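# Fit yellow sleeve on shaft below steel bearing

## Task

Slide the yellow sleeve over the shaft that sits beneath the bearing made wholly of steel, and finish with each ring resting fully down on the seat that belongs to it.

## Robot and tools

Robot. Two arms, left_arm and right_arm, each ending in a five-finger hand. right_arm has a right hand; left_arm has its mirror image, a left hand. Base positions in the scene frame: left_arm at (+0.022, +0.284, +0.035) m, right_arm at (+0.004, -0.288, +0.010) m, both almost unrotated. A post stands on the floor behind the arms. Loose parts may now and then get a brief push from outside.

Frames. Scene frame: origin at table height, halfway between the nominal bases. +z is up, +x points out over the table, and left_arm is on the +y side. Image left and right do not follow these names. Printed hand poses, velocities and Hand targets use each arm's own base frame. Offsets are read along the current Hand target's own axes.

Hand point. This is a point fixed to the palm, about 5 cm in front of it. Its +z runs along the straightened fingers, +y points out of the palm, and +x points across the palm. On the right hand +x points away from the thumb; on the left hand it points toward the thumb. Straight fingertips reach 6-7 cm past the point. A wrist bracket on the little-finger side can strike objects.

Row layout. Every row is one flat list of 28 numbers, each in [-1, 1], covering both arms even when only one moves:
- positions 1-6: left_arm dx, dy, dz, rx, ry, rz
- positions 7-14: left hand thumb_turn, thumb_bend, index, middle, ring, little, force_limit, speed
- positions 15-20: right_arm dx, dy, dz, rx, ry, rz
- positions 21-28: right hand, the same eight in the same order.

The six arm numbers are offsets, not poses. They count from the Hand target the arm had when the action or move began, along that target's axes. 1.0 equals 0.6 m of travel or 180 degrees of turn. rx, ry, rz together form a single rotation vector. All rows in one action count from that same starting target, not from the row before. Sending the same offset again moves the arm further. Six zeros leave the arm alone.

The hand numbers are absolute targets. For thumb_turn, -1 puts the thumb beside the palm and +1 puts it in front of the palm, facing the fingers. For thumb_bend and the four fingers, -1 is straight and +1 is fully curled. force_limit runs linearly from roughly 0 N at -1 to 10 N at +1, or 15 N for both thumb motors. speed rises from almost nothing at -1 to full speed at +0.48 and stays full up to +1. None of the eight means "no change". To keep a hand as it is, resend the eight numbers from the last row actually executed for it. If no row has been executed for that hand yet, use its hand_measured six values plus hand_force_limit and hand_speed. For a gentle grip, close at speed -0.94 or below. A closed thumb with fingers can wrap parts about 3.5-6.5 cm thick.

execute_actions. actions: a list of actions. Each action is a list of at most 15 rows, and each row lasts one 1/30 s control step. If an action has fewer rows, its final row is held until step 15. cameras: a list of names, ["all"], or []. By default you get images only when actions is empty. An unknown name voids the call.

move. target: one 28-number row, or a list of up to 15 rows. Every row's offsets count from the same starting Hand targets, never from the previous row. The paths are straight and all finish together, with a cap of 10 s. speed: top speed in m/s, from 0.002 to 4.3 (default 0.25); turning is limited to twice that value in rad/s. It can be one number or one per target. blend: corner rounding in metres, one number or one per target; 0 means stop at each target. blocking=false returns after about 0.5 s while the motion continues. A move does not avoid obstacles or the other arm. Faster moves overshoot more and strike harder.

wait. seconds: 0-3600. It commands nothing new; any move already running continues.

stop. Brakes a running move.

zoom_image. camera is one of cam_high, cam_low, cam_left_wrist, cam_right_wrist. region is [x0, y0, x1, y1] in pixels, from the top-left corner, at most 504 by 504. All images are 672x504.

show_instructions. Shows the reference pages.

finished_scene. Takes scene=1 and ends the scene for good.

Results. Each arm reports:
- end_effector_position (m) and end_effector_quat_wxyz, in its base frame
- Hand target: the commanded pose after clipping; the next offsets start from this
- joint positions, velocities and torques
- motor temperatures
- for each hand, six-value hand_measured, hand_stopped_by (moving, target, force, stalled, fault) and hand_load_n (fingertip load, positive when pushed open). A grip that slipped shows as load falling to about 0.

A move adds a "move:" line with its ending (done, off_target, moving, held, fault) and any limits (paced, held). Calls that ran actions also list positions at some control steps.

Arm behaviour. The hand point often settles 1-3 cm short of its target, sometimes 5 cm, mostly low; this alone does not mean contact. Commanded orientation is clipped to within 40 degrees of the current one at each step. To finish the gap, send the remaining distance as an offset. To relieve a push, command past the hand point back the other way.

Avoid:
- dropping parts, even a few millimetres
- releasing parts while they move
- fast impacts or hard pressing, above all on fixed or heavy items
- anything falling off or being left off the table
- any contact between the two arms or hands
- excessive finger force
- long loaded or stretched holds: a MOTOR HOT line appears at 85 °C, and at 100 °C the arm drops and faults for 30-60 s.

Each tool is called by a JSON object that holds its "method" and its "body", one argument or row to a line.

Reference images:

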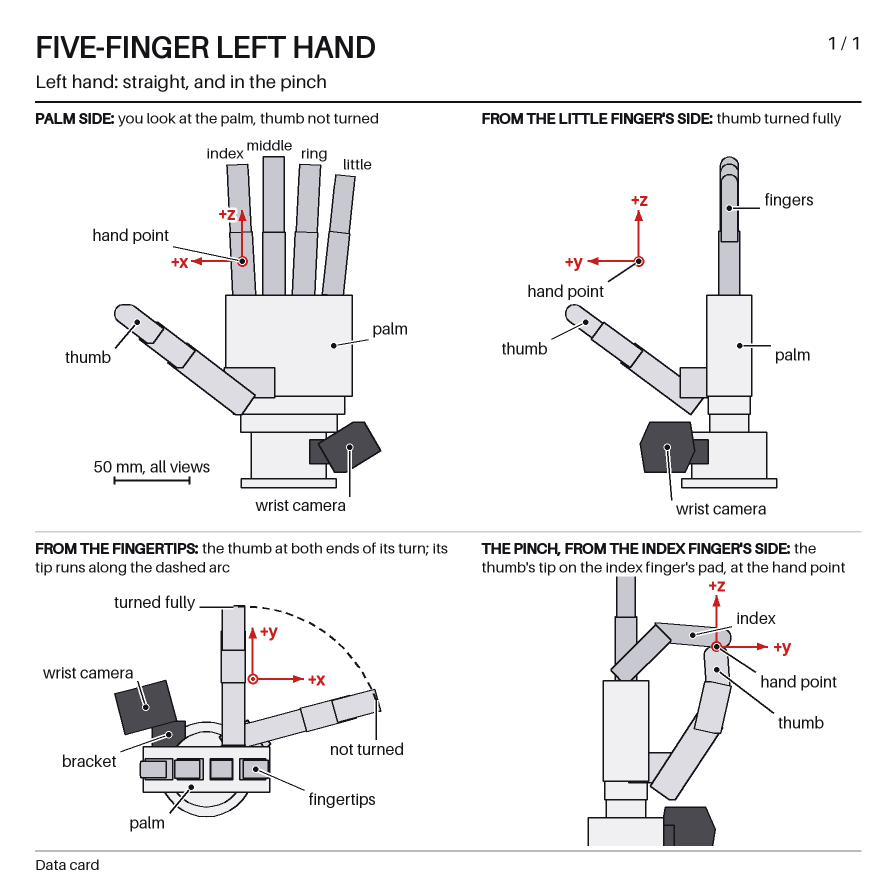

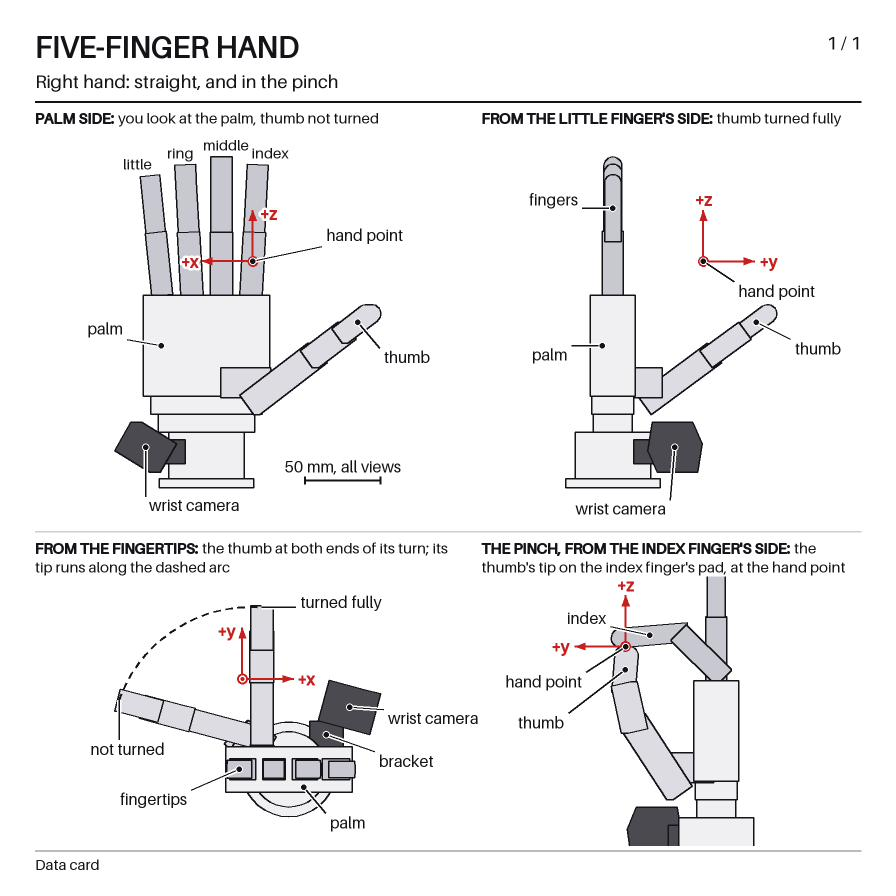

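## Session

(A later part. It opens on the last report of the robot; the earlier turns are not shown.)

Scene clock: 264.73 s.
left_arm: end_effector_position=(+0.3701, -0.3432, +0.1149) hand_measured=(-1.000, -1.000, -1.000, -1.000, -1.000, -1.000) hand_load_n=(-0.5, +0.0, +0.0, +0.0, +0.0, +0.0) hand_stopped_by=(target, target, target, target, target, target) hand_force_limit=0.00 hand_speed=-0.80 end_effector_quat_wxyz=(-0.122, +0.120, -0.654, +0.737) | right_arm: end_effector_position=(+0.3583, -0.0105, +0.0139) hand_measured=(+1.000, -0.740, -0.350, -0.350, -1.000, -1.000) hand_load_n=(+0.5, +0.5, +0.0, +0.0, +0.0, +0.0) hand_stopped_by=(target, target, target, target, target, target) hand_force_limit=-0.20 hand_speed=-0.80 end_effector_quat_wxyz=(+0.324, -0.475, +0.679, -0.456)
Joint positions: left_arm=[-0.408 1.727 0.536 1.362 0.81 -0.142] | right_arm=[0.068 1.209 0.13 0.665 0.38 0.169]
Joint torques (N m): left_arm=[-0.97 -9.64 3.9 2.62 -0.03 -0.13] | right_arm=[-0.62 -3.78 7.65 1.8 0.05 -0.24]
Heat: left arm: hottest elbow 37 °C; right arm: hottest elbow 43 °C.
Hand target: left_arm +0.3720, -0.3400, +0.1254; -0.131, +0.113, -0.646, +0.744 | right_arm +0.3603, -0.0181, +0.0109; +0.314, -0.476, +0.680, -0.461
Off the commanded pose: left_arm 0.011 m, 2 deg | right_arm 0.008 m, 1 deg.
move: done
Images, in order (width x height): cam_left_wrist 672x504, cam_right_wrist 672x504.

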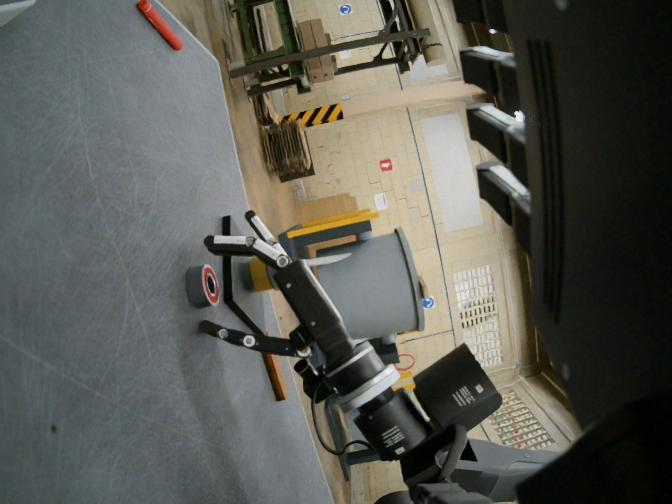

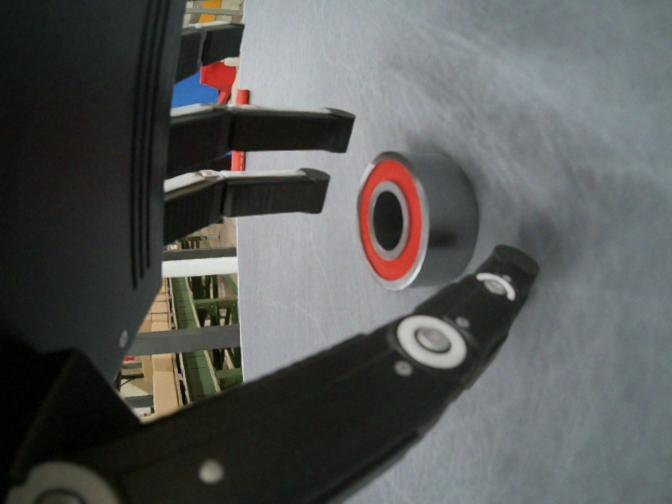

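{"method": "move", "body": {
  "target": [0,0,0,0,0,0,-1,-1,-1,-1,-1,-1,0,-0.8,-0.02,-0.0025,0.0062,0,0,0,1,-0.74,-0.35,-0.35,-1,-1,-0.2,-0.8],
  "speed": 0.03,
  "cameras": ["cam_right_wrist","cam_left_wrist"]
}}

Scene clock: 266.53 s.
left_arm: end_effector_position=(+0.3701, -0.3432, +0.1149) hand_measured=(-1.000, -1.000, -1.000, -1.000, -1.000, -1.000) hand_load_n=(-0.5, +0.0, +0.0, +0.0, +0.0, +0.0) hand_stopped_by=(target, target, target, target, target, target) hand_force_limit=0.00 hand_speed=-0.80 end_effector_quat_wxyz=(-0.122, +0.120, -0.654, +0.737) | right_arm: end_effector_position=(+0.3605, -0.0110, +0.0133) hand_measured=(+1.000, -0.740, -0.350, -0.350, -1.000, -1.000) hand_load_n=(-1.5, +1.5, +0.0, +0.0, -0.5, +0.0) hand_stopped_by=(target, target, target, target, target, target) hand_force_limit=-0.20 hand_speed=-0.80 end_effector_quat_wxyz=(+0.317, -0.471, +0.681, -0.463)
Joint positions: left_arm=[-0.408 1.727 0.536 1.362 0.81 -0.142] | right_arm=[0.085 1.228 0.137 0.675 0.416 0.172]
Joint torques (N m): left_arm=[-1.03 -9.52 3.85 2.59 -0.04 -0.12] | right_arm=[1.67 -3.02 8.92 1.43 0.21 -0.11]
Heat: left arm: hottest elbow 37 °C; right arm: hottest elbow 43 °C.
Hand target: left_arm +0.3720, -0.3400, +0.1254; -0.131, +0.113, -0.646, +0.744 | right_arm +0.3681, -0.0082, +0.0107; +0.314, -0.476, +0.680, -0.461
Off the commanded pose: left_arm 0.011 m, 2 deg | right_arm 0.009 m, 1 deg.
move: done
Images, in order (width x height): cam_left_wrist 672x504, cam_right_wrist 672x504.

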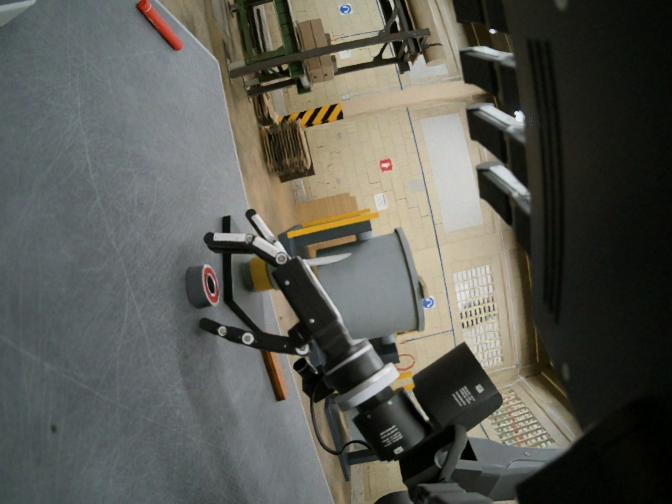

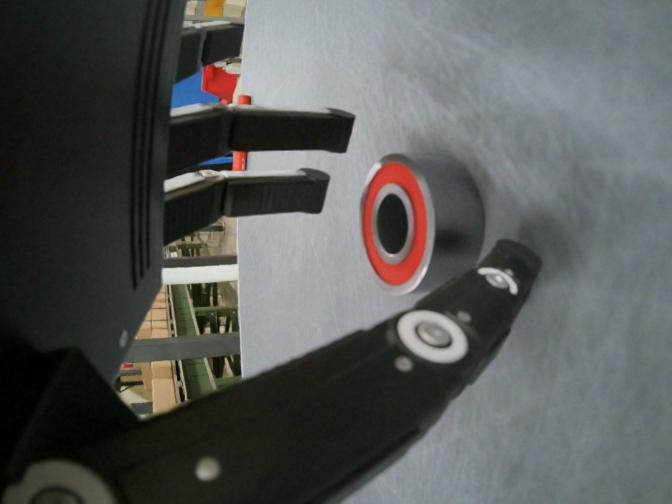

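{"method": "move", "body": {
  "target": [0,0,0,0,0,0,-1,-1,-1,-1,-1,-1,0,-0.8,-0.006,-0.0046,-0.0019,0,0,0,1,-0.7,-0.35,-0.35,-1,-1,-0.2,-0.8],
  "speed": 0.03,
  "cameras": ["cam_right_wrist","cam_left_wrist"]
}}

Scene clock: 267.37 s.
left_arm: end_effector_position=(+0.3701, -0.3432, +0.1149) hand_measured=(-1.000, -1.000, -1.000, -1.000, -1.000, -1.000) hand_load_n=(+0.0, +0.0, +0.0, +0.0, +0.0, +0.0) hand_stopped_by=(target, target, target, target, target, target) hand_force_limit=0.00 hand_speed=-0.80 end_effector_quat_wxyz=(-0.122, +0.120, -0.654, +0.737) | right_arm: end_effector_position=(+0.3600, -0.0101, +0.0123) hand_measured=(+1.000, -0.700, -0.350, -0.350, -1.000, -1.000) hand_load_n=(-2.0, +0.5, +0.0, +0.0, +0.0, +0.0) hand_stopped_by=(target, target, target, target, target, target) hand_force_limit=-0.20 hand_speed=-0.80 end_effector_quat_wxyz=(+0.313, -0.472, +0.681, -0.465)
Joint positions: left_arm=[-0.408 1.727 0.536 1.362 0.81 -0.142] | right_arm=[0.097 1.229 0.139 0.667 0.433 0.172]
Joint torques (N m): left_arm=[-0.97 -9.7 3.86 2.62 -0.04 -0.12] | right_arm=[2.2 -4.42 9.21 0.58 0.12 -0.03]
Heat: left arm: hottest elbow 37 °C; right arm: hottest elbow 43 °C.
Hand target: left_arm +0.3720, -0.3400, +0.1254; -0.131, +0.113, -0.646, +0.744 | right_arm +0.3694, -0.0049, +0.0136; +0.313, -0.476, +0.680, -0.461
Off the commanded pose: left_arm 0.011 m, 2 deg | right_arm 0.011 m, 1 deg.
move: off_target (right_arm)
Images, in order (width x height): cam_left_wrist 672x504, cam_right_wrist 672x504.

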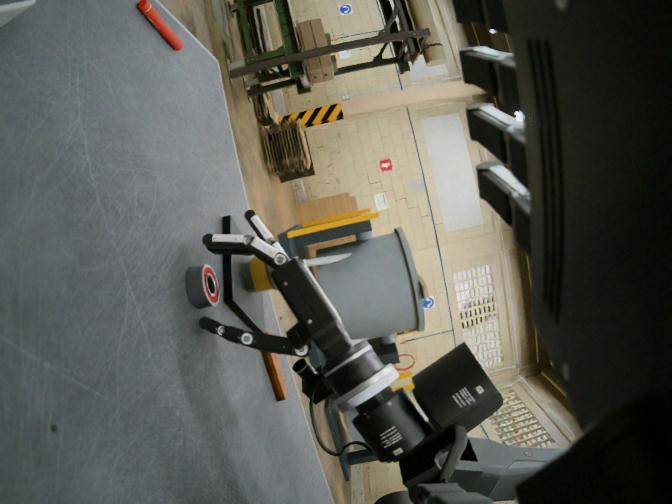

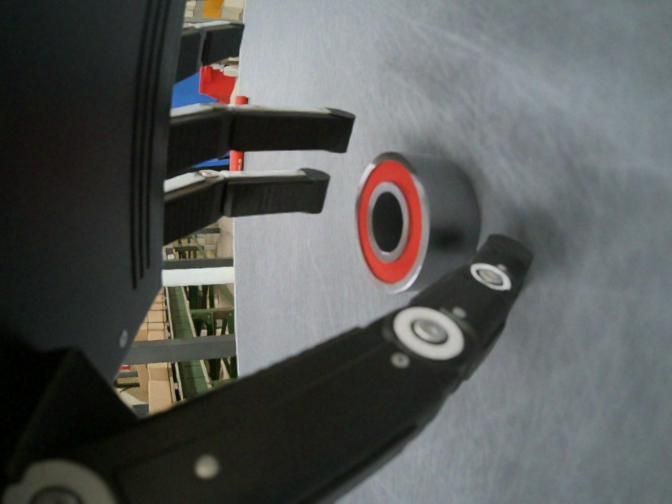

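{"method": "move", "body": {
  "target": [0,0,0,0,0,0,-1,-1,-1,-1,-1,-1,0,-0.8,-0.005,-0.0155,-0.0038,0,0,0,1,-0.7,-0.35,-0.35,-1,-1,-0.2,-0.8],
  "speed": 0.03,
  "cameras": ["cam_right_wrist","cam_left_wrist"]
}}

Scene clock: 268.63 s.
left_arm: end_effector_position=(+0.3701, -0.3432, +0.1149) hand_measured=(-1.000, -1.000, -1.000, -1.000, -1.000, -1.000) hand_load_n=(+0.0, +0.0, +0.0, +0.0, +0.0, +0.0) hand_stopped_by=(target, target, target, target, target, target) hand_force_limit=0.00 hand_speed=-0.80 end_effector_quat_wxyz=(-0.122, +0.120, -0.654, +0.737) | right_arm: end_effector_position=(+0.3571, -0.0091, +0.0103) hand_measured=(+1.000, -0.700, -0.350, -0.350, -1.000, -1.000) hand_load_n=(+0.0, -1.0, +0.0, +0.0, +0.0, +0.0) hand_stopped_by=(target, target, target, target, target, target) hand_force_limit=-0.20 hand_speed=-0.80 end_effector_quat_wxyz=(+0.299, -0.482, +0.684, -0.458)
Joint positions: left_arm=[-0.408 1.727 0.536 1.362 0.81 -0.142] | right_arm=[0.105 1.201 0.152 0.59 0.44 0.173]
Joint torques (N m): left_arm=[-0.97 -9.76 3.86 2.62 -0.04 -0.12] | right_arm=[2.26 -6.48 9.92 0.8 0.13 0.01]
Heat: left arm: hottest elbow 37 °C; right arm: hottest elbow 43 °C.
Hand target: left_arm +0.3720, -0.3400, +0.1254; -0.131, +0.113, -0.646, +0.744 | right_arm +0.3719, -0.0024, +0.0231; +0.314, -0.476, +0.680, -0.461
Off the commanded pose: left_arm 0.011 m, 2 deg | right_arm 0.021 m, 2 deg.
move: off_target (right_arm)
Images, in order (width x height): cam_left_wrist 672x504, cam_right_wrist 672x504.

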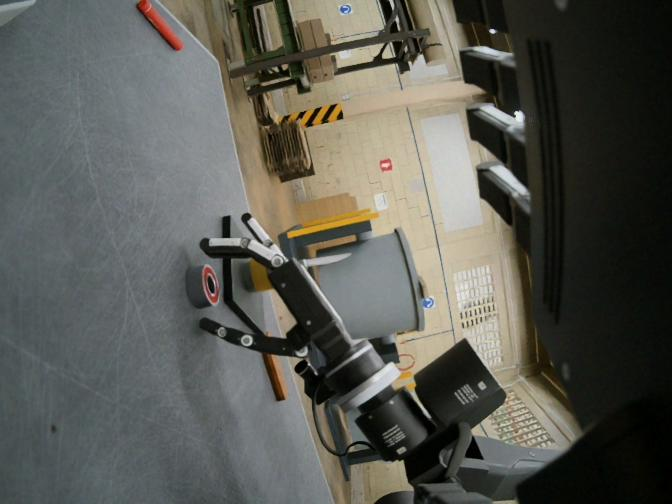

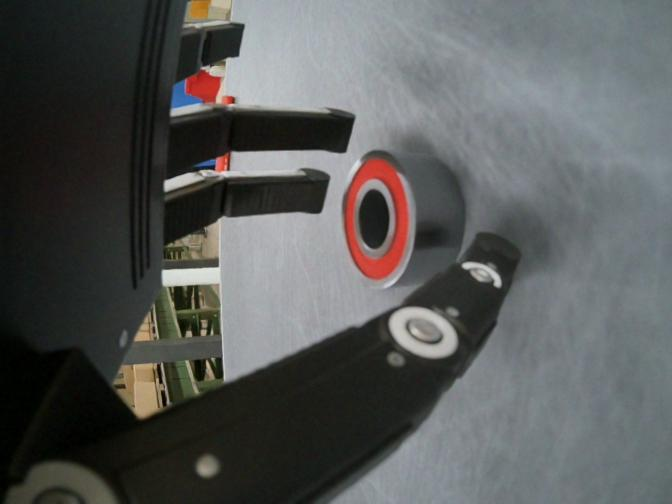

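{"method": "move", "body": {
  "target": [0,0,0,0,0,0,-1,-1,-1,-1,-1,-1,0,-0.8,-0.004,-0.0489,-0.0126,0,0,0,1,-0.78,-0.35,-0.35,-1,-1,-0.2,-0.8],
  "speed": 0.05,
  "cameras": ["cam_right_wrist","cam_left_wrist"]
}}

Scene clock: 270.07 s.
left_arm: end_effector_position=(+0.3701, -0.3432, +0.1149) hand_measured=(-1.000, -1.000, -1.000, -1.000, -1.000, -1.000) hand_load_n=(+0.0, +0.0, +0.0, +0.0, +0.0, +0.0) hand_stopped_by=(target, target, target, target, target, target) hand_force_limit=0.00 hand_speed=-0.80 end_effector_quat_wxyz=(-0.122, +0.120, -0.654, +0.737) | right_arm: end_effector_position=(+0.3571, -0.0087, +0.0323) hand_measured=(+1.000, -0.780, -0.350, -0.350, -1.000, -1.000) hand_load_n=(+0.0, +0.0, +0.0, +0.0, +0.0, +0.0) hand_stopped_by=(target, target, target, target, target, target) hand_force_limit=-0.20 hand_speed=-0.80 end_effector_quat_wxyz=(+0.293, -0.486, +0.686, -0.455)
Joint positions: left_arm=[-0.408 1.727 0.536 1.362 0.81 -0.142] | right_arm=[0.107 1.053 0.188 0.39 0.442 0.173]
Joint torques (N m): left_arm=[-0.97 -9.82 3.86 2.58 -0.05 -0.12] | right_arm=[1.96 -5.95 12.46 1.02 0.18 0]
Heat: left arm: hottest elbow 37 °C; right arm: hottest elbow 43 °C.
Hand target: left_arm +0.3720, -0.3400, +0.1254; -0.131, +0.113, -0.646, +0.744 | right_arm +0.3766, -0.0013, +0.0531; +0.314, -0.476, +0.680, -0.461
Off the commanded pose: left_arm 0.011 m, 2 deg | right_arm 0.030 m, 3 deg.
move: off_target (right_arm)
Images, in order (width x height): cam_left_wrist 672x504, cam_right_wrist 672x504.

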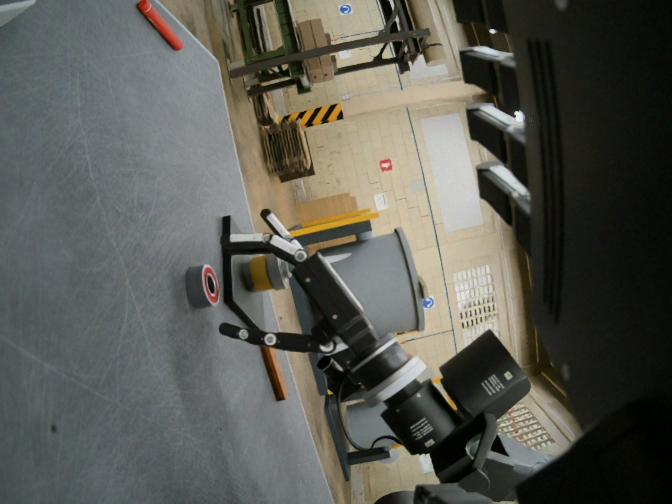

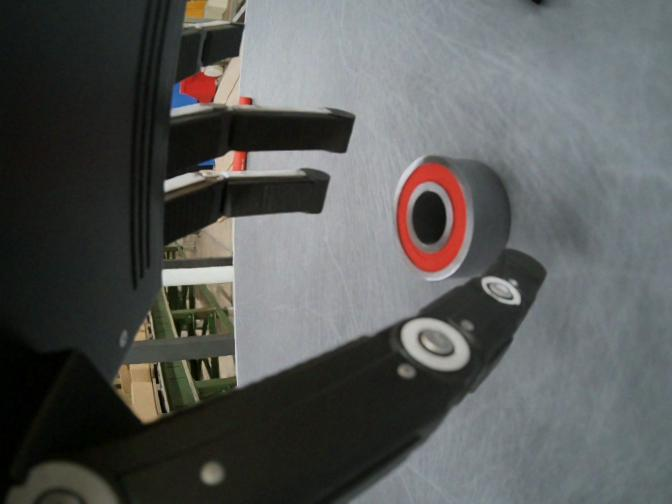

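{"method": "move", "body": {
  "target": [0,0,0,0,0,0,-1,-1,-1,-1,-1,-1,0,-0.8,-0.0045,0.0424,-0.0026,0,0,0,1,-0.78,-0.35,-0.35,-1,-1,-0.2,-0.8],
  "speed": 0.04,
  "cameras": ["cam_right_wrist"]
}}

Scene clock: 271.80 s.
left_arm: end_effector_position=(+0.3701, -0.3432, +0.1149) hand_measured=(-1.000, -1.000, -1.000, -1.000, -1.000, -1.000) hand_load_n=(-0.5, +0.0, +0.0, +0.5, +0.0, +0.0) hand_stopped_by=(target, target, target, target, target, target) hand_force_limit=0.00 hand_speed=-0.80 end_effector_quat_wxyz=(-0.122, +0.120, -0.654, +0.737) | right_arm: end_effector_position=(+0.3674, -0.0003, +0.0318) hand_measured=(+1.000, -0.780, -0.350, -0.350, -1.000, -1.000) hand_load_n=(+0.0, +0.0, +0.0, +0.0, +0.0, +0.0) hand_stopped_by=(target, target, target, target, target, target) hand_force_limit=-0.20 hand_speed=-0.80 end_effector_quat_wxyz=(+0.308, -0.477, +0.681, -0.464)
Joint positions: left_arm=[-0.408 1.727 0.536 1.362 0.81 -0.142] | right_arm=[0.141 1.125 0.188 0.495 0.473 0.187]
Joint torques (N m): left_arm=[-0.91 -9.64 3.89 2.63 -0.04 -0.12] | right_arm=[1.96 -4.66 7.64 2.13 0.18 0.02]
Heat: left arm: hottest elbow 37 °C; right arm: hottest elbow 43 °C.
Hand target: left_arm +0.3720, -0.3400, +0.1254; -0.131, +0.113, -0.646, +0.744 | right_arm +0.3672, +0.0049, +0.0302; +0.314, -0.476, +0.680, -0.461
Off the commanded pose: left_arm 0.011 m, 2 deg | right_arm 0.005 m, 1 deg.
move: done

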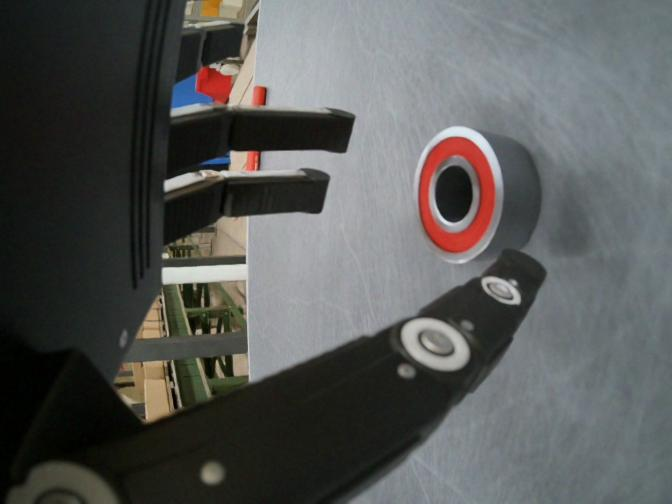

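{"method": "move", "body": {
  "target": [0,0,0,0,0,0,-1,-1,-1,-1,-1,-1,0,-0.8,0.0333,0.0012,-0.003,0,0,0,1,-0.78,-0.35,-0.35,-1,-1,-0.2,-0.8],
  "speed": 0.04,
  "cameras": ["cam_right_wrist"]
}}

Scene clock: 273.17 s.
left_arm: end_effector_position=(+0.3701, -0.3432, +0.1149) hand_measured=(-1.000, -1.000, -1.000, -1.000, -1.000, -1.000) hand_load_n=(+0.0, +0.0, +0.0, +0.0, +0.0, +0.0) hand_stopped_by=(target, target, target, target, target, target) hand_force_limit=0.00 hand_speed=-0.80 end_effector_quat_wxyz=(-0.122, +0.120, -0.654, +0.737) | right_arm: end_effector_position=(+0.3570, -0.0083, +0.0251) hand_measured=(+1.000, -0.780, -0.350, -0.350, -1.000, -1.000) hand_load_n=(+0.0, +0.0, +0.0, +0.0, +0.0, +0.0) hand_stopped_by=(target, target, target, target, target, target) hand_force_limit=-0.20 hand_speed=-0.80 end_effector_quat_wxyz=(+0.310, -0.482, +0.683, -0.453)
Joint positions: left_arm=[-0.408 1.727 0.536 1.362 0.81 -0.142] | right_arm=[0.088 1.103 0.16 0.497 0.405 0.172]
Joint torques (N m): left_arm=[-1.03 -9.82 3.85 2.58 -0.04 -0.12] | right_arm=[-0.21 -6.24 7.66 1.95 -0.03 -0.17]
Heat: left arm: hottest elbow 37 °C; right arm: hottest elbow 43 °C.
Hand target: left_arm +0.3720, -0.3400, +0.1254; -0.131, +0.113, -0.646, +0.744 | right_arm +0.3583, -0.0132, +0.0303; +0.314, -0.476, +0.680, -0.461
Off the commanded pose: left_arm 0.011 m, 2 deg | right_arm 0.007 m, 1 deg.
move: done

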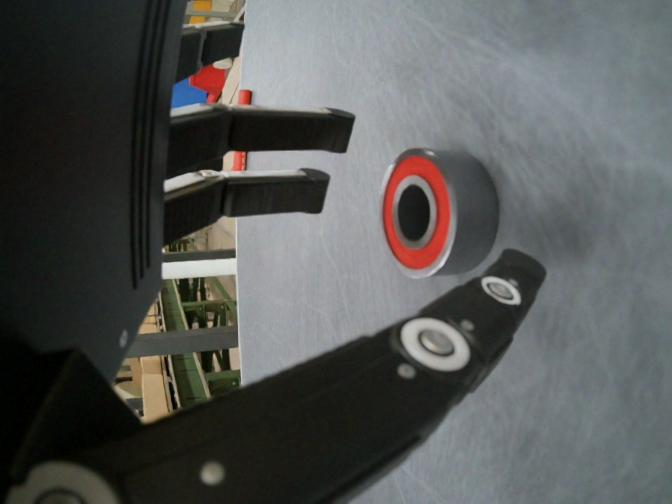

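{"method": "move", "body": {
  "target": [0,0,0,0,0,0,-1,-1,-1,-1,-1,-1,0,-0.8,0,0.0123,0.014,0,0,0,1,-0.74,-0.35,-0.35,-1,-1,-0.2,-0.8],
  "speed": 0.03,
  "cameras": ["cam_right_wrist","cam_left_wrist"]
}}

{"method": "zoom_image", "body": {
  "camera": "cam_left_wrist",
  "region": [170, 230, 300, 360]
}}

Scene clock: 274.50 s.
left_arm: end_effector_position=(+0.3701, -0.3432, +0.1149) hand_measured=(-1.000, -1.000, -1.000, -1.000, -1.000, -1.000) hand_load_n=(+0.0, +0.0, +0.0, +0.0, +0.0, +0.0) hand_stopped_by=(target, target, target, target, target, target) hand_force_limit=0.00 hand_speed=-0.80 end_effector_quat_wxyz=(-0.122, +0.120, -0.654, +0.737) | right_arm: end_effector_position=(+0.3639, -0.0096, +0.0220) hand_measured=(+1.000, -0.740, -0.350, -0.350, -1.000, -1.000) hand_load_n=(+0.0, +0.0, +0.0, +0.0, +0.0, +0.0) hand_stopped_by=(target, target, target, target, target, target) hand_force_limit=-0.20 hand_speed=-0.80 end_effector_quat_wxyz=(+0.317, -0.478, +0.680, -0.457)
Joint positions: left_arm=[-0.408 1.727 0.536 1.362 0.81 -0.142] | right_arm=[0.078 1.168 0.16 0.582 0.395 0.167]
Joint torques (N m): left_arm=[-0.91 -9.64 3.85 2.63 -0.04 -0.11] | right_arm=[-0.26 -4.89 7.08 2.06 0 -0.17]
Heat: left arm: hottest elbow 37 °C; right arm: hottest elbow 43 °C.
Hand target: left_arm +0.3720, -0.3400, +0.1254; -0.131, +0.113, -0.646, +0.744 | right_arm +0.3629, -0.0151, +0.0203; +0.314, -0.476, +0.680, -0.461
Off the commanded pose: left_arm 0.011 m, 2 deg | right_arm 0.006 m, 1 deg.
move: done
Images, in order (width x height): cam_left_wrist 672x504, cam_right_wrist 672x504.

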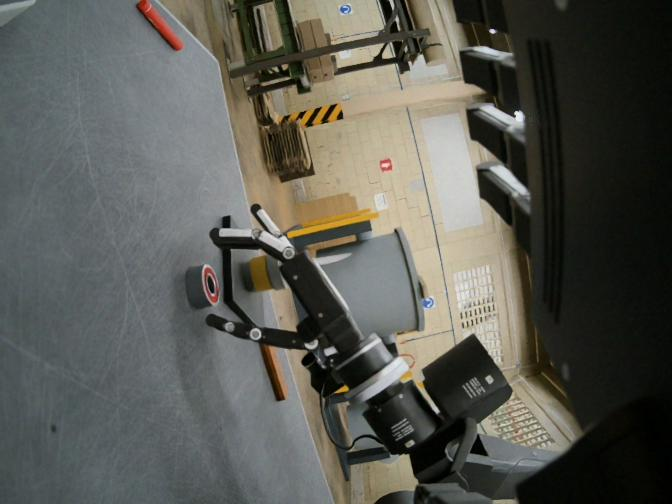

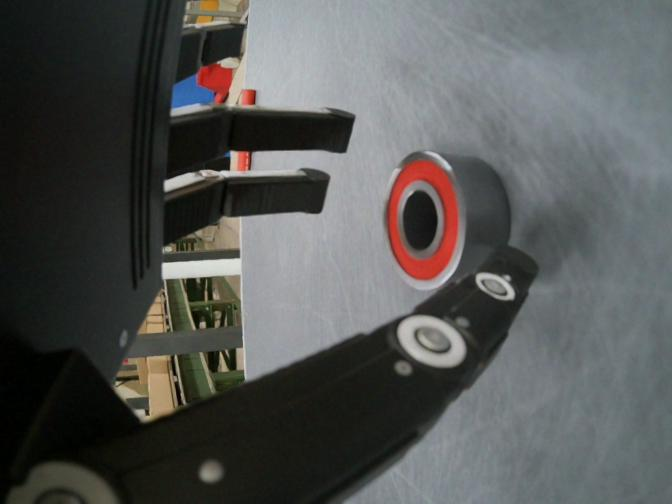

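Scaled by 3.877 from the camera's image (finer frame: 960x720).

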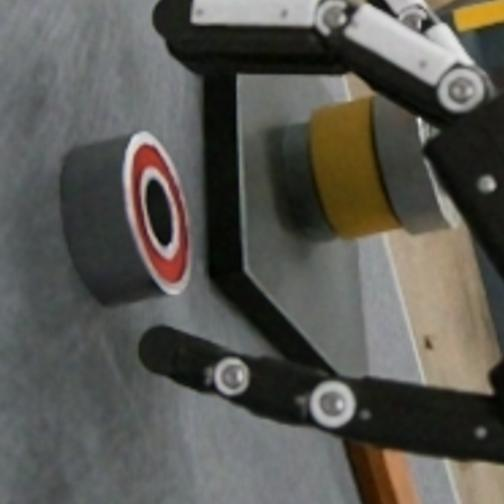

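{"method": "move", "body": {
  "target": [0,0,0,0,0,0,-1,-1,-1,-1,-1,-1,0,-0.8,-0.002,0.0108,0.0044,0,0,0,1,-0.74,-0.35,-0.35,-1,-1,-0.2,-0.8],
  "speed": 0.03,
  "cameras": ["cam_right_wrist","cam_left_wrist"]
}}

{"method": "zoom_image", "body": {
  "camera": "cam_left_wrist",
  "region": [170, 230, 300, 360]
}}

Scene clock: 275.73 s.
left_arm: end_effector_position=(+0.3701, -0.3432, +0.1149) hand_measured=(-1.000, -1.000, -1.000, -1.000, -1.000, -1.000) hand_load_n=(+0.0, +0.0, +0.0, +0.0, +0.0, +0.0) hand_stopped_by=(target, target, target, target, target, target) hand_force_limit=0.00 hand_speed=-0.80 end_effector_quat_wxyz=(-0.122, +0.120, -0.654, +0.737) | right_arm: end_effector_position=(+0.3639, -0.0096, +0.0147) hand_measured=(+1.000, -0.740, -0.350, -0.350, -1.000, -1.000) hand_load_n=(+0.0, +0.0, -0.5, +0.0, +0.0, +0.0) hand_stopped_by=(target, target, target, target, target, target) hand_force_limit=-0.20 hand_speed=-0.80 end_effector_quat_wxyz=(+0.317, -0.478, +0.680, -0.457)
Joint positions: left_arm=[-0.408 1.727 0.536 1.362 0.81 -0.142] | right_arm=[0.078 1.217 0.153 0.637 0.395 0.167]
Joint torques (N m): left_arm=[-1.03 -9.64 3.89 2.61 -0.04 -0.12] | right_arm=[0.03 -5.07 6.65 1.99 0.11 -0.13]
Heat: left arm: hottest elbow 37 °C; right arm: hottest elbow 42 °C.
Hand target: left_arm +0.3720, -0.3400, +0.1254; -0.131, +0.113, -0.646, +0.744 | right_arm +0.3633, -0.0141, +0.0133; +0.314, -0.476, +0.680, -0.461
Off the commanded pose: left_arm 0.011 m, 2 deg | right_arm 0.005 m, 1 deg.
move: done
Images, in order (width x height): cam_left_wrist 672x504, cam_right_wrist 672x504.

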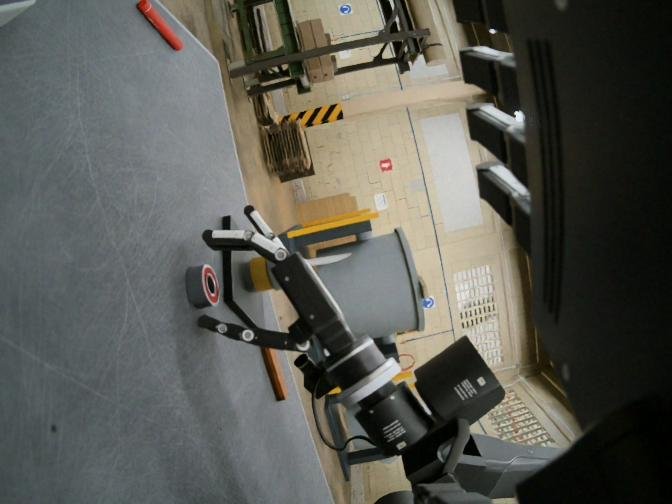

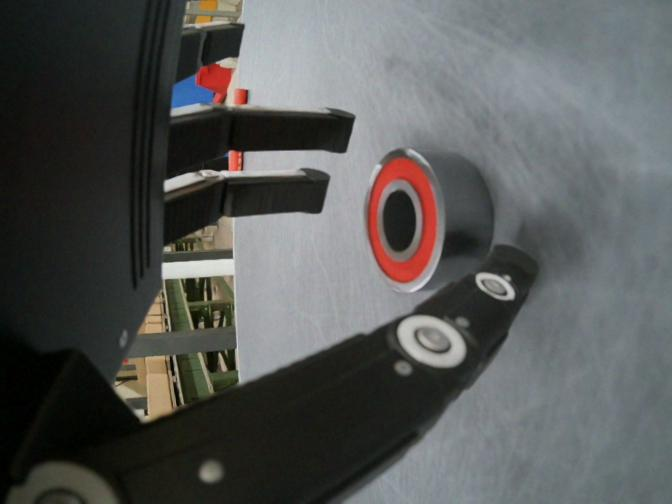

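Scaled by 3.877 from the camera's image (finer frame: 960x720).

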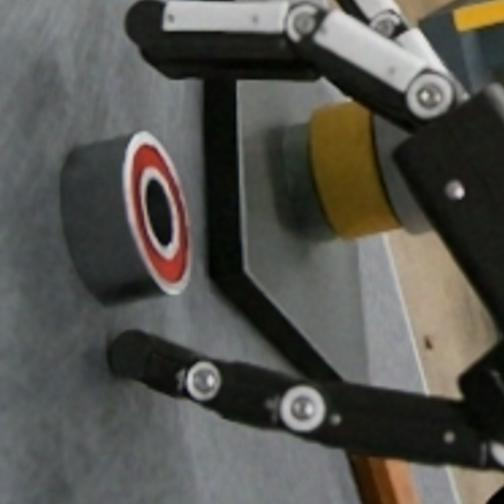

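{"method": "move", "body": {
  "target": [0,0,0,0,0,0,-1,-1,-1,-1,-1,-1,0,-0.8,0,0,0,0,0,0,1,-0.2,0.1,0.1,-1,-1,-0.6,-0.9],
  "cameras": ["cam_right_wrist","cam_left_wrist"]
}}

{"method": "zoom_image", "body": {
  "camera": "cam_left_wrist",
  "region": [170, 230, 300, 360]
}}

Scene clock: 277.43 s.
left_arm: end_effector_position=(+0.3701, -0.3432, +0.1149) hand_measured=(-1.000, -1.000, -1.000, -1.000, -1.000, -1.000) hand_load_n=(-0.5, +0.0, +0.0, +0.0, +0.0, +0.0) hand_stopped_by=(target, target, target, target, target, target) hand_force_limit=0.00 hand_speed=-0.80 end_effector_quat_wxyz=(-0.122, +0.120, -0.654, +0.737) | right_arm: end_effector_position=(+0.3642, -0.0096, +0.0150) hand_measured=(+1.000, -0.590, -0.006, -0.054, -1.000, -1.000) hand_load_n=(+0.0, +5.0, +1.5, +3.0, +0.0, +0.0) hand_stopped_by=(target, force, force, force, target, target) hand_force_limit=-0.60 hand_speed=-0.90 end_effector_quat_wxyz=(+0.317, -0.478, +0.680, -0.457)
Joint positions: left_arm=[-0.408 1.727 0.536 1.362 0.81 -0.142] | right_arm=[0.078 1.217 0.153 0.639 0.395 0.167]
Joint torques (N m): left_arm=[-0.97 -9.64 3.9 2.62 -0.05 -0.12] | right_arm=[0.09 -4.84 6.75 2.02 0.11 -0.16]
Heat: left arm: hottest elbow 37 °C; right arm: hottest elbow 42 °C.
Hand target: left_arm +0.3720, -0.3400, +0.1254; -0.131, +0.113, -0.646, +0.744 | right_arm +0.3632, -0.0141, +0.0132; +0.313, -0.476, +0.680, -0.461
Off the commanded pose: left_arm 0.011 m, 2 deg | right_arm 0.005 m, 1 deg.
move: done
Images, in order (width x height): cam_left_wrist 672x504, cam_right_wrist 672x504.

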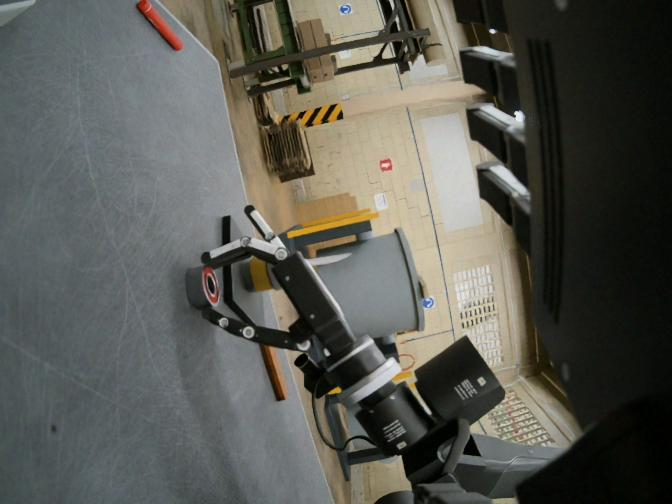

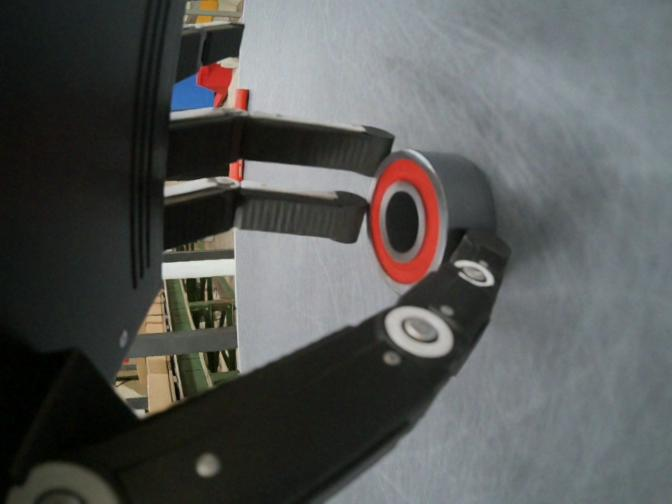

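Scaled by 3.877 from the camera's image (finer frame: 960x720).

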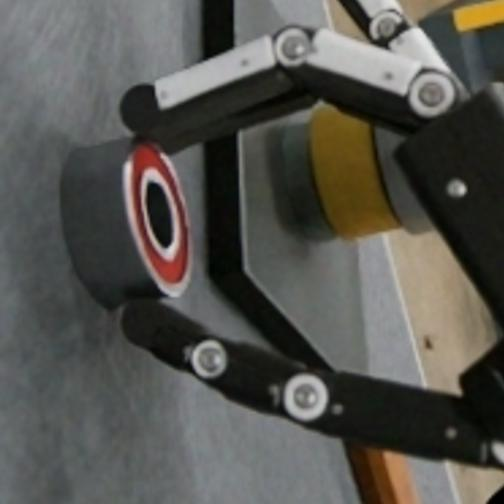

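{"method": "move", "body": {
  "target": [0,0,0,0,0,0,-1,-1,-1,-1,-1,-1,0,-0.8,0,0,0,0,0,0,1,-0.1,0.2,0.2,-1,-1,-0.35,-0.95],
  "cameras": ["cam_right_wrist","cam_left_wrist"]
}}

Scene clock: 279.33 s.
left_arm: end_effector_position=(+0.3701, -0.3432, +0.1149) hand_measured=(-1.000, -1.000, -1.000, -1.000, -1.000, -1.000) hand_load_n=(+0.0, +0.0, +0.0, +0.0, +0.0, +0.0) hand_stopped_by=(target, target, target, target, target, target) hand_force_limit=0.00 hand_speed=-0.80 end_effector_quat_wxyz=(-0.122, +0.120, -0.654, +0.737) | right_arm: end_effector_position=(+0.3648, -0.0096, +0.0159) hand_measured=(+1.000, -0.590, +0.200, -0.050, -1.000, -1.000) hand_load_n=(+1.0, +4.5, -0.5, +4.5, +0.0, +0.0) hand_stopped_by=(target, force, target, force, target, target) hand_force_limit=-0.35 hand_speed=-0.95 end_effector_quat_wxyz=(+0.319, -0.477, +0.679, -0.458)
Joint positions: left_arm=[-0.408 1.727 0.536 1.362 0.81 -0.142] | right_arm=[0.078 1.217 0.153 0.643 0.395 0.167]
Joint torques (N m): left_arm=[-0.91 -9.82 3.85 2.62 -0.04 -0.11] | right_arm=[0.26 -5.42 6.6 1.84 0.1 -0.14]
Heat: left arm: hottest elbow 37 °C; right arm: hottest elbow 42 °C.
Hand target: left_arm +0.3720, -0.3400, +0.1254; -0.131, +0.113, -0.646, +0.744 | right_arm +0.3633, -0.0140, +0.0133; +0.314, -0.476, +0.680, -0.461
Off the commanded pose: left_arm 0.011 m, 2 deg | right_arm 0.005 m, 1 deg.
move: done
Images, in order (width x height): cam_left_wrist 672x504, cam_right_wrist 672x504.

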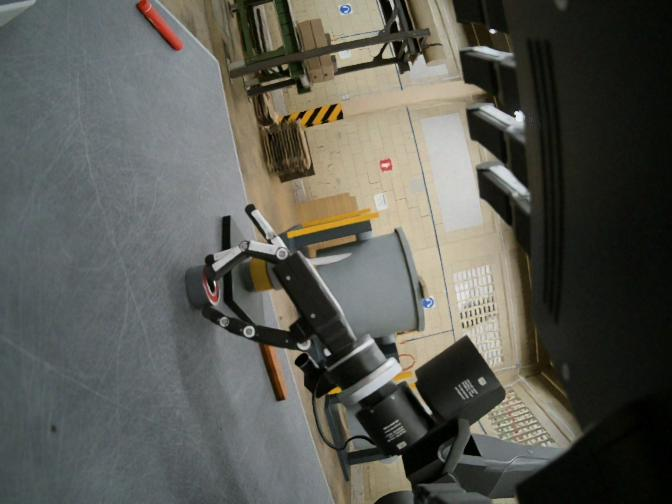

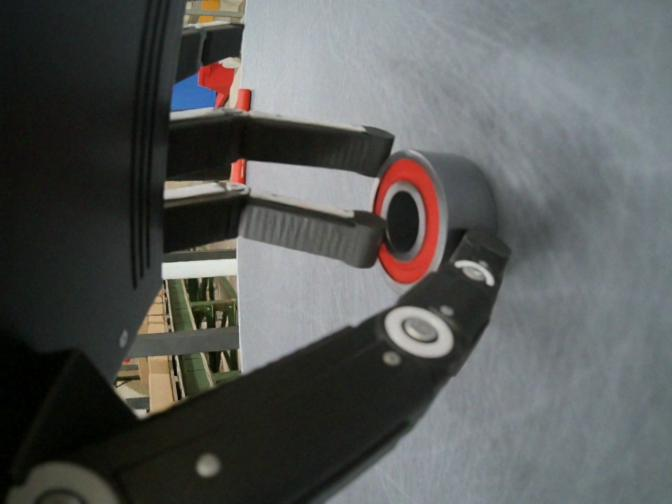

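{"method": "move", "body": {
  "target": [0,0,0,0,0,0,-1,-1,-1,-1,-1,-1,0,-0.8,0,0,0,0,0,0,1,-0.8,-0.4,-0.4,-1,-1,-0.2,-0.8],
  "cameras": []
}}

{"method": "move", "body": {
  "target": [0,0,0,0,0,0,-1,-1,-1,-1,-1,-1,0,-0.8,0,-0.085,-0.02,-0.05,0,0,1,-0.8,-0.4,-0.4,-1,-1,-0.2,-0.8],
  "speed": 0.05,
  "cameras": ["cam_right_wrist","cam_left_wrist"]
}}

Scene clock: 281.40 s.
left_arm: end_effector_position=(+0.3701, -0.3432, +0.1149) hand_measured=(-1.000, -1.000, -1.000, -1.000, -1.000, -1.000) hand_load_n=(+0.0, +0.5, +0.0, +0.0, +0.0, +0.0) hand_stopped_by=(target, target, target, target, target, target) hand_force_limit=0.00 hand_speed=-0.80 end_effector_quat_wxyz=(-0.122, +0.120, -0.654, +0.737) | right_arm: end_effector_position=(+0.3648, -0.0096, +0.0159) hand_measured=(+1.000, -0.800, -0.400, -0.400, -1.000, -1.000) hand_load_n=(+0.0, +0.0, +0.0, +0.0, +0.0, +0.0) hand_stopped_by=(target, target, target, target, target, target) hand_force_limit=-0.20 hand_speed=-0.80 end_effector_quat_wxyz=(+0.319, -0.477, +0.679, -0.458)
Joint positions: left_arm=[-0.408 1.727 0.536 1.362 0.81 -0.142] | right_arm=[0.078 1.217 0.153 0.643 0.395 0.167]
Joint torques (N m): left_arm=[-0.97 -9.7 3.86 2.61 -0.04 -0.12] | right_arm=[-0.03 -4.89 6.68 1.85 0.11 -0.17]
Heat: left arm: hottest elbow 37 °C; right arm: hottest elbow 42 °C.
Hand target: left_arm +0.3720, -0.3400, +0.1254; -0.131, +0.113, -0.646, +0.744 | right_arm +0.3633, -0.0140, +0.0133; +0.314, -0.476, +0.680, -0.461
Off the commanded pose: left_arm 0.011 m, 2 deg | right_arm 0.005 m, 1 deg.
move: done

Scene clock: 283.50 s.
left_arm: end_effector_position=(+0.3701, -0.3432, +0.1149) hand_measured=(-1.000, -1.000, -1.000, -1.000, -1.000, -1.000) hand_load_n=(-0.5, +0.0, +0.0, +0.0, +0.0, +0.0) hand_stopped_by=(target, target, target, target, target, target) hand_force_limit=0.00 hand_speed=-0.80 end_effector_quat_wxyz=(-0.122, +0.120, -0.654, +0.737) | right_arm: end_effector_position=(+0.3505, -0.0127, +0.0398) hand_measured=(+1.000, -0.800, -0.400, -0.400, -1.000, -1.000) hand_load_n=(+0.0, +0.0, +0.0, -0.5, -0.5, -0.5) hand_stopped_by=(target, target, target, target, target, target) hand_force_limit=-0.20 hand_speed=-0.80 end_effector_quat_wxyz=(+0.257, -0.518, +0.714, -0.395)
Joint positions: left_arm=[-0.408 1.727 0.536 1.362 0.81 -0.142] | right_arm=[0.033 0.97 0.295 0.047 0.328 0.179]
Joint torques (N m): left_arm=[-1.08 -9.7 3.92 2.61 -0.06 -0.12] | right_arm=[-0.26 -6.12 13.97 0.95 0.02 0.05]
Heat: left arm: hottest elbow 37 °C; right arm: hottest elbow 42 °C.
Hand target: left_arm +0.3720, -0.3400, +0.1254; -0.131, +0.113, -0.646, +0.744 | right_arm +0.3712, -0.0163, +0.0650; +0.275, -0.499, +0.714, -0.406
Off the commanded pose: left_arm 0.011 m, 2 deg | right_arm 0.033 m, 3 deg.
move: off_target (right_arm)
Images, in order (width x height): cam_left_wrist 672x504, cam_right_wrist 672x504.

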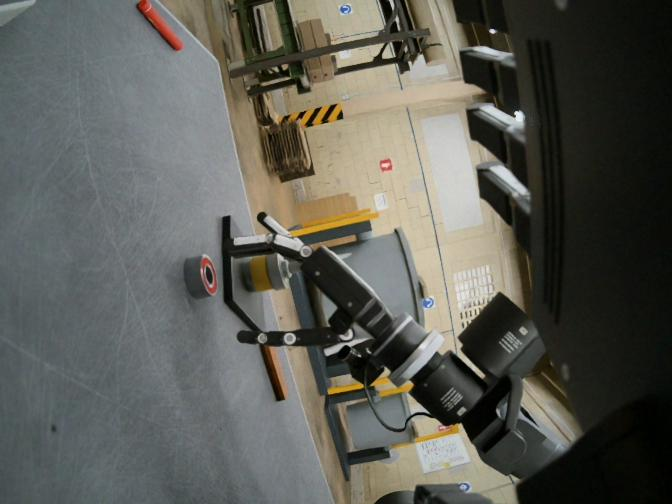

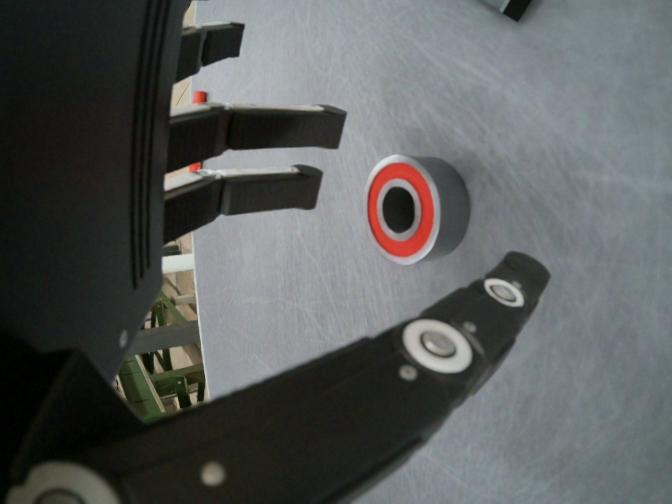

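{"method": "move", "body": {
  "target": [0,0,0,0,0,0,-1,-1,-1,-1,-1,-1,0,-0.8,0.0033,0.0574,0.0306,0,0,0,1,-0.8,-0.4,-0.4,-1,-1,-0.2,-0.8],
  "speed": 0.04,
  "cameras": ["cam_right_wrist","cam_left_wrist"]
}}

{"method": "zoom_image", "body": {
  "camera": "cam_left_wrist",
  "region": [170, 210, 300, 340]
}}

Scene clock: 285.73 s.
left_arm: end_effector_position=(+0.3701, -0.3432, +0.1149) hand_measured=(-1.000, -1.000, -1.000, -1.000, -1.000, -1.000) hand_load_n=(+0.0, +0.0, +0.0, +0.0, +0.0, +0.0) hand_stopped_by=(target, target, target, target, target, target) hand_force_limit=0.00 hand_speed=-0.80 end_effector_quat_wxyz=(-0.122, +0.120, -0.654, +0.737) | right_arm: end_effector_position=(+0.3669, -0.0133, +0.0270) hand_measured=(+1.000, -0.800, -0.400, -0.400, -1.000, -1.000) hand_load_n=(+0.0, +0.0, +0.0, +0.0, +0.0, +0.0) hand_stopped_by=(target, target, target, target, target, target) hand_force_limit=-0.20 hand_speed=-0.80 end_effector_quat_wxyz=(+0.274, -0.508, +0.709, -0.405)
Joint positions: left_arm=[-0.408 1.727 0.536 1.362 0.81 -0.142] | right_arm=[0.027 1.086 0.279 0.224 0.323 0.179]
Joint torques (N m): left_arm=[-0.91 -9.7 3.9 2.61 -0.04 -0.12] | right_arm=[-0.03 -5.3 8.73 1.99 -0.02 0]
Heat: left arm: hottest elbow 37 °C; right arm: hottest elbow 42 °C.
Hand target: left_arm +0.3720, -0.3400, +0.1254; -0.131, +0.113, -0.646, +0.744 | right_arm +0.3683, -0.0178, +0.0261; +0.275, -0.500, +0.714, -0.406
Off the commanded pose: left_arm 0.011 m, 2 deg | right_arm 0.005 m, 1 deg.
move: done
Images, in order (width x height): cam_left_wrist 672x504, cam_right_wrist 672x504.

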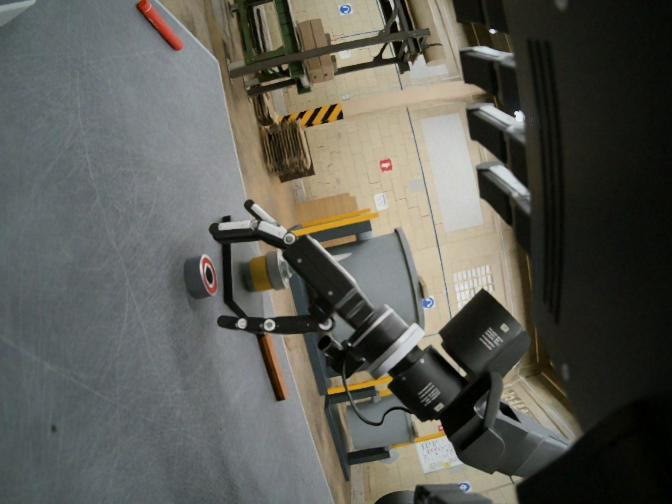

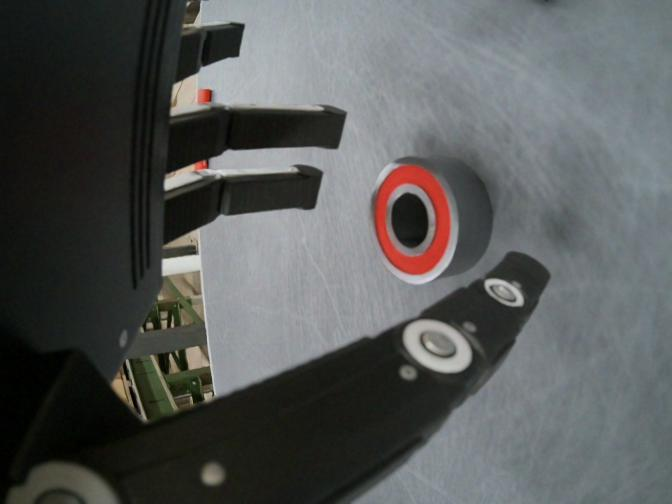

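Scaled by 3.877 from the camera's image (finer frame: 960x720).

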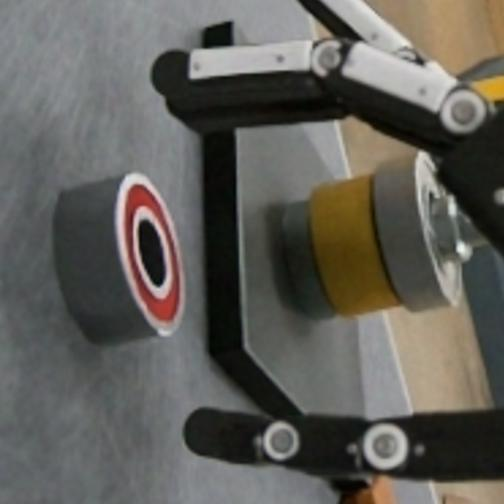

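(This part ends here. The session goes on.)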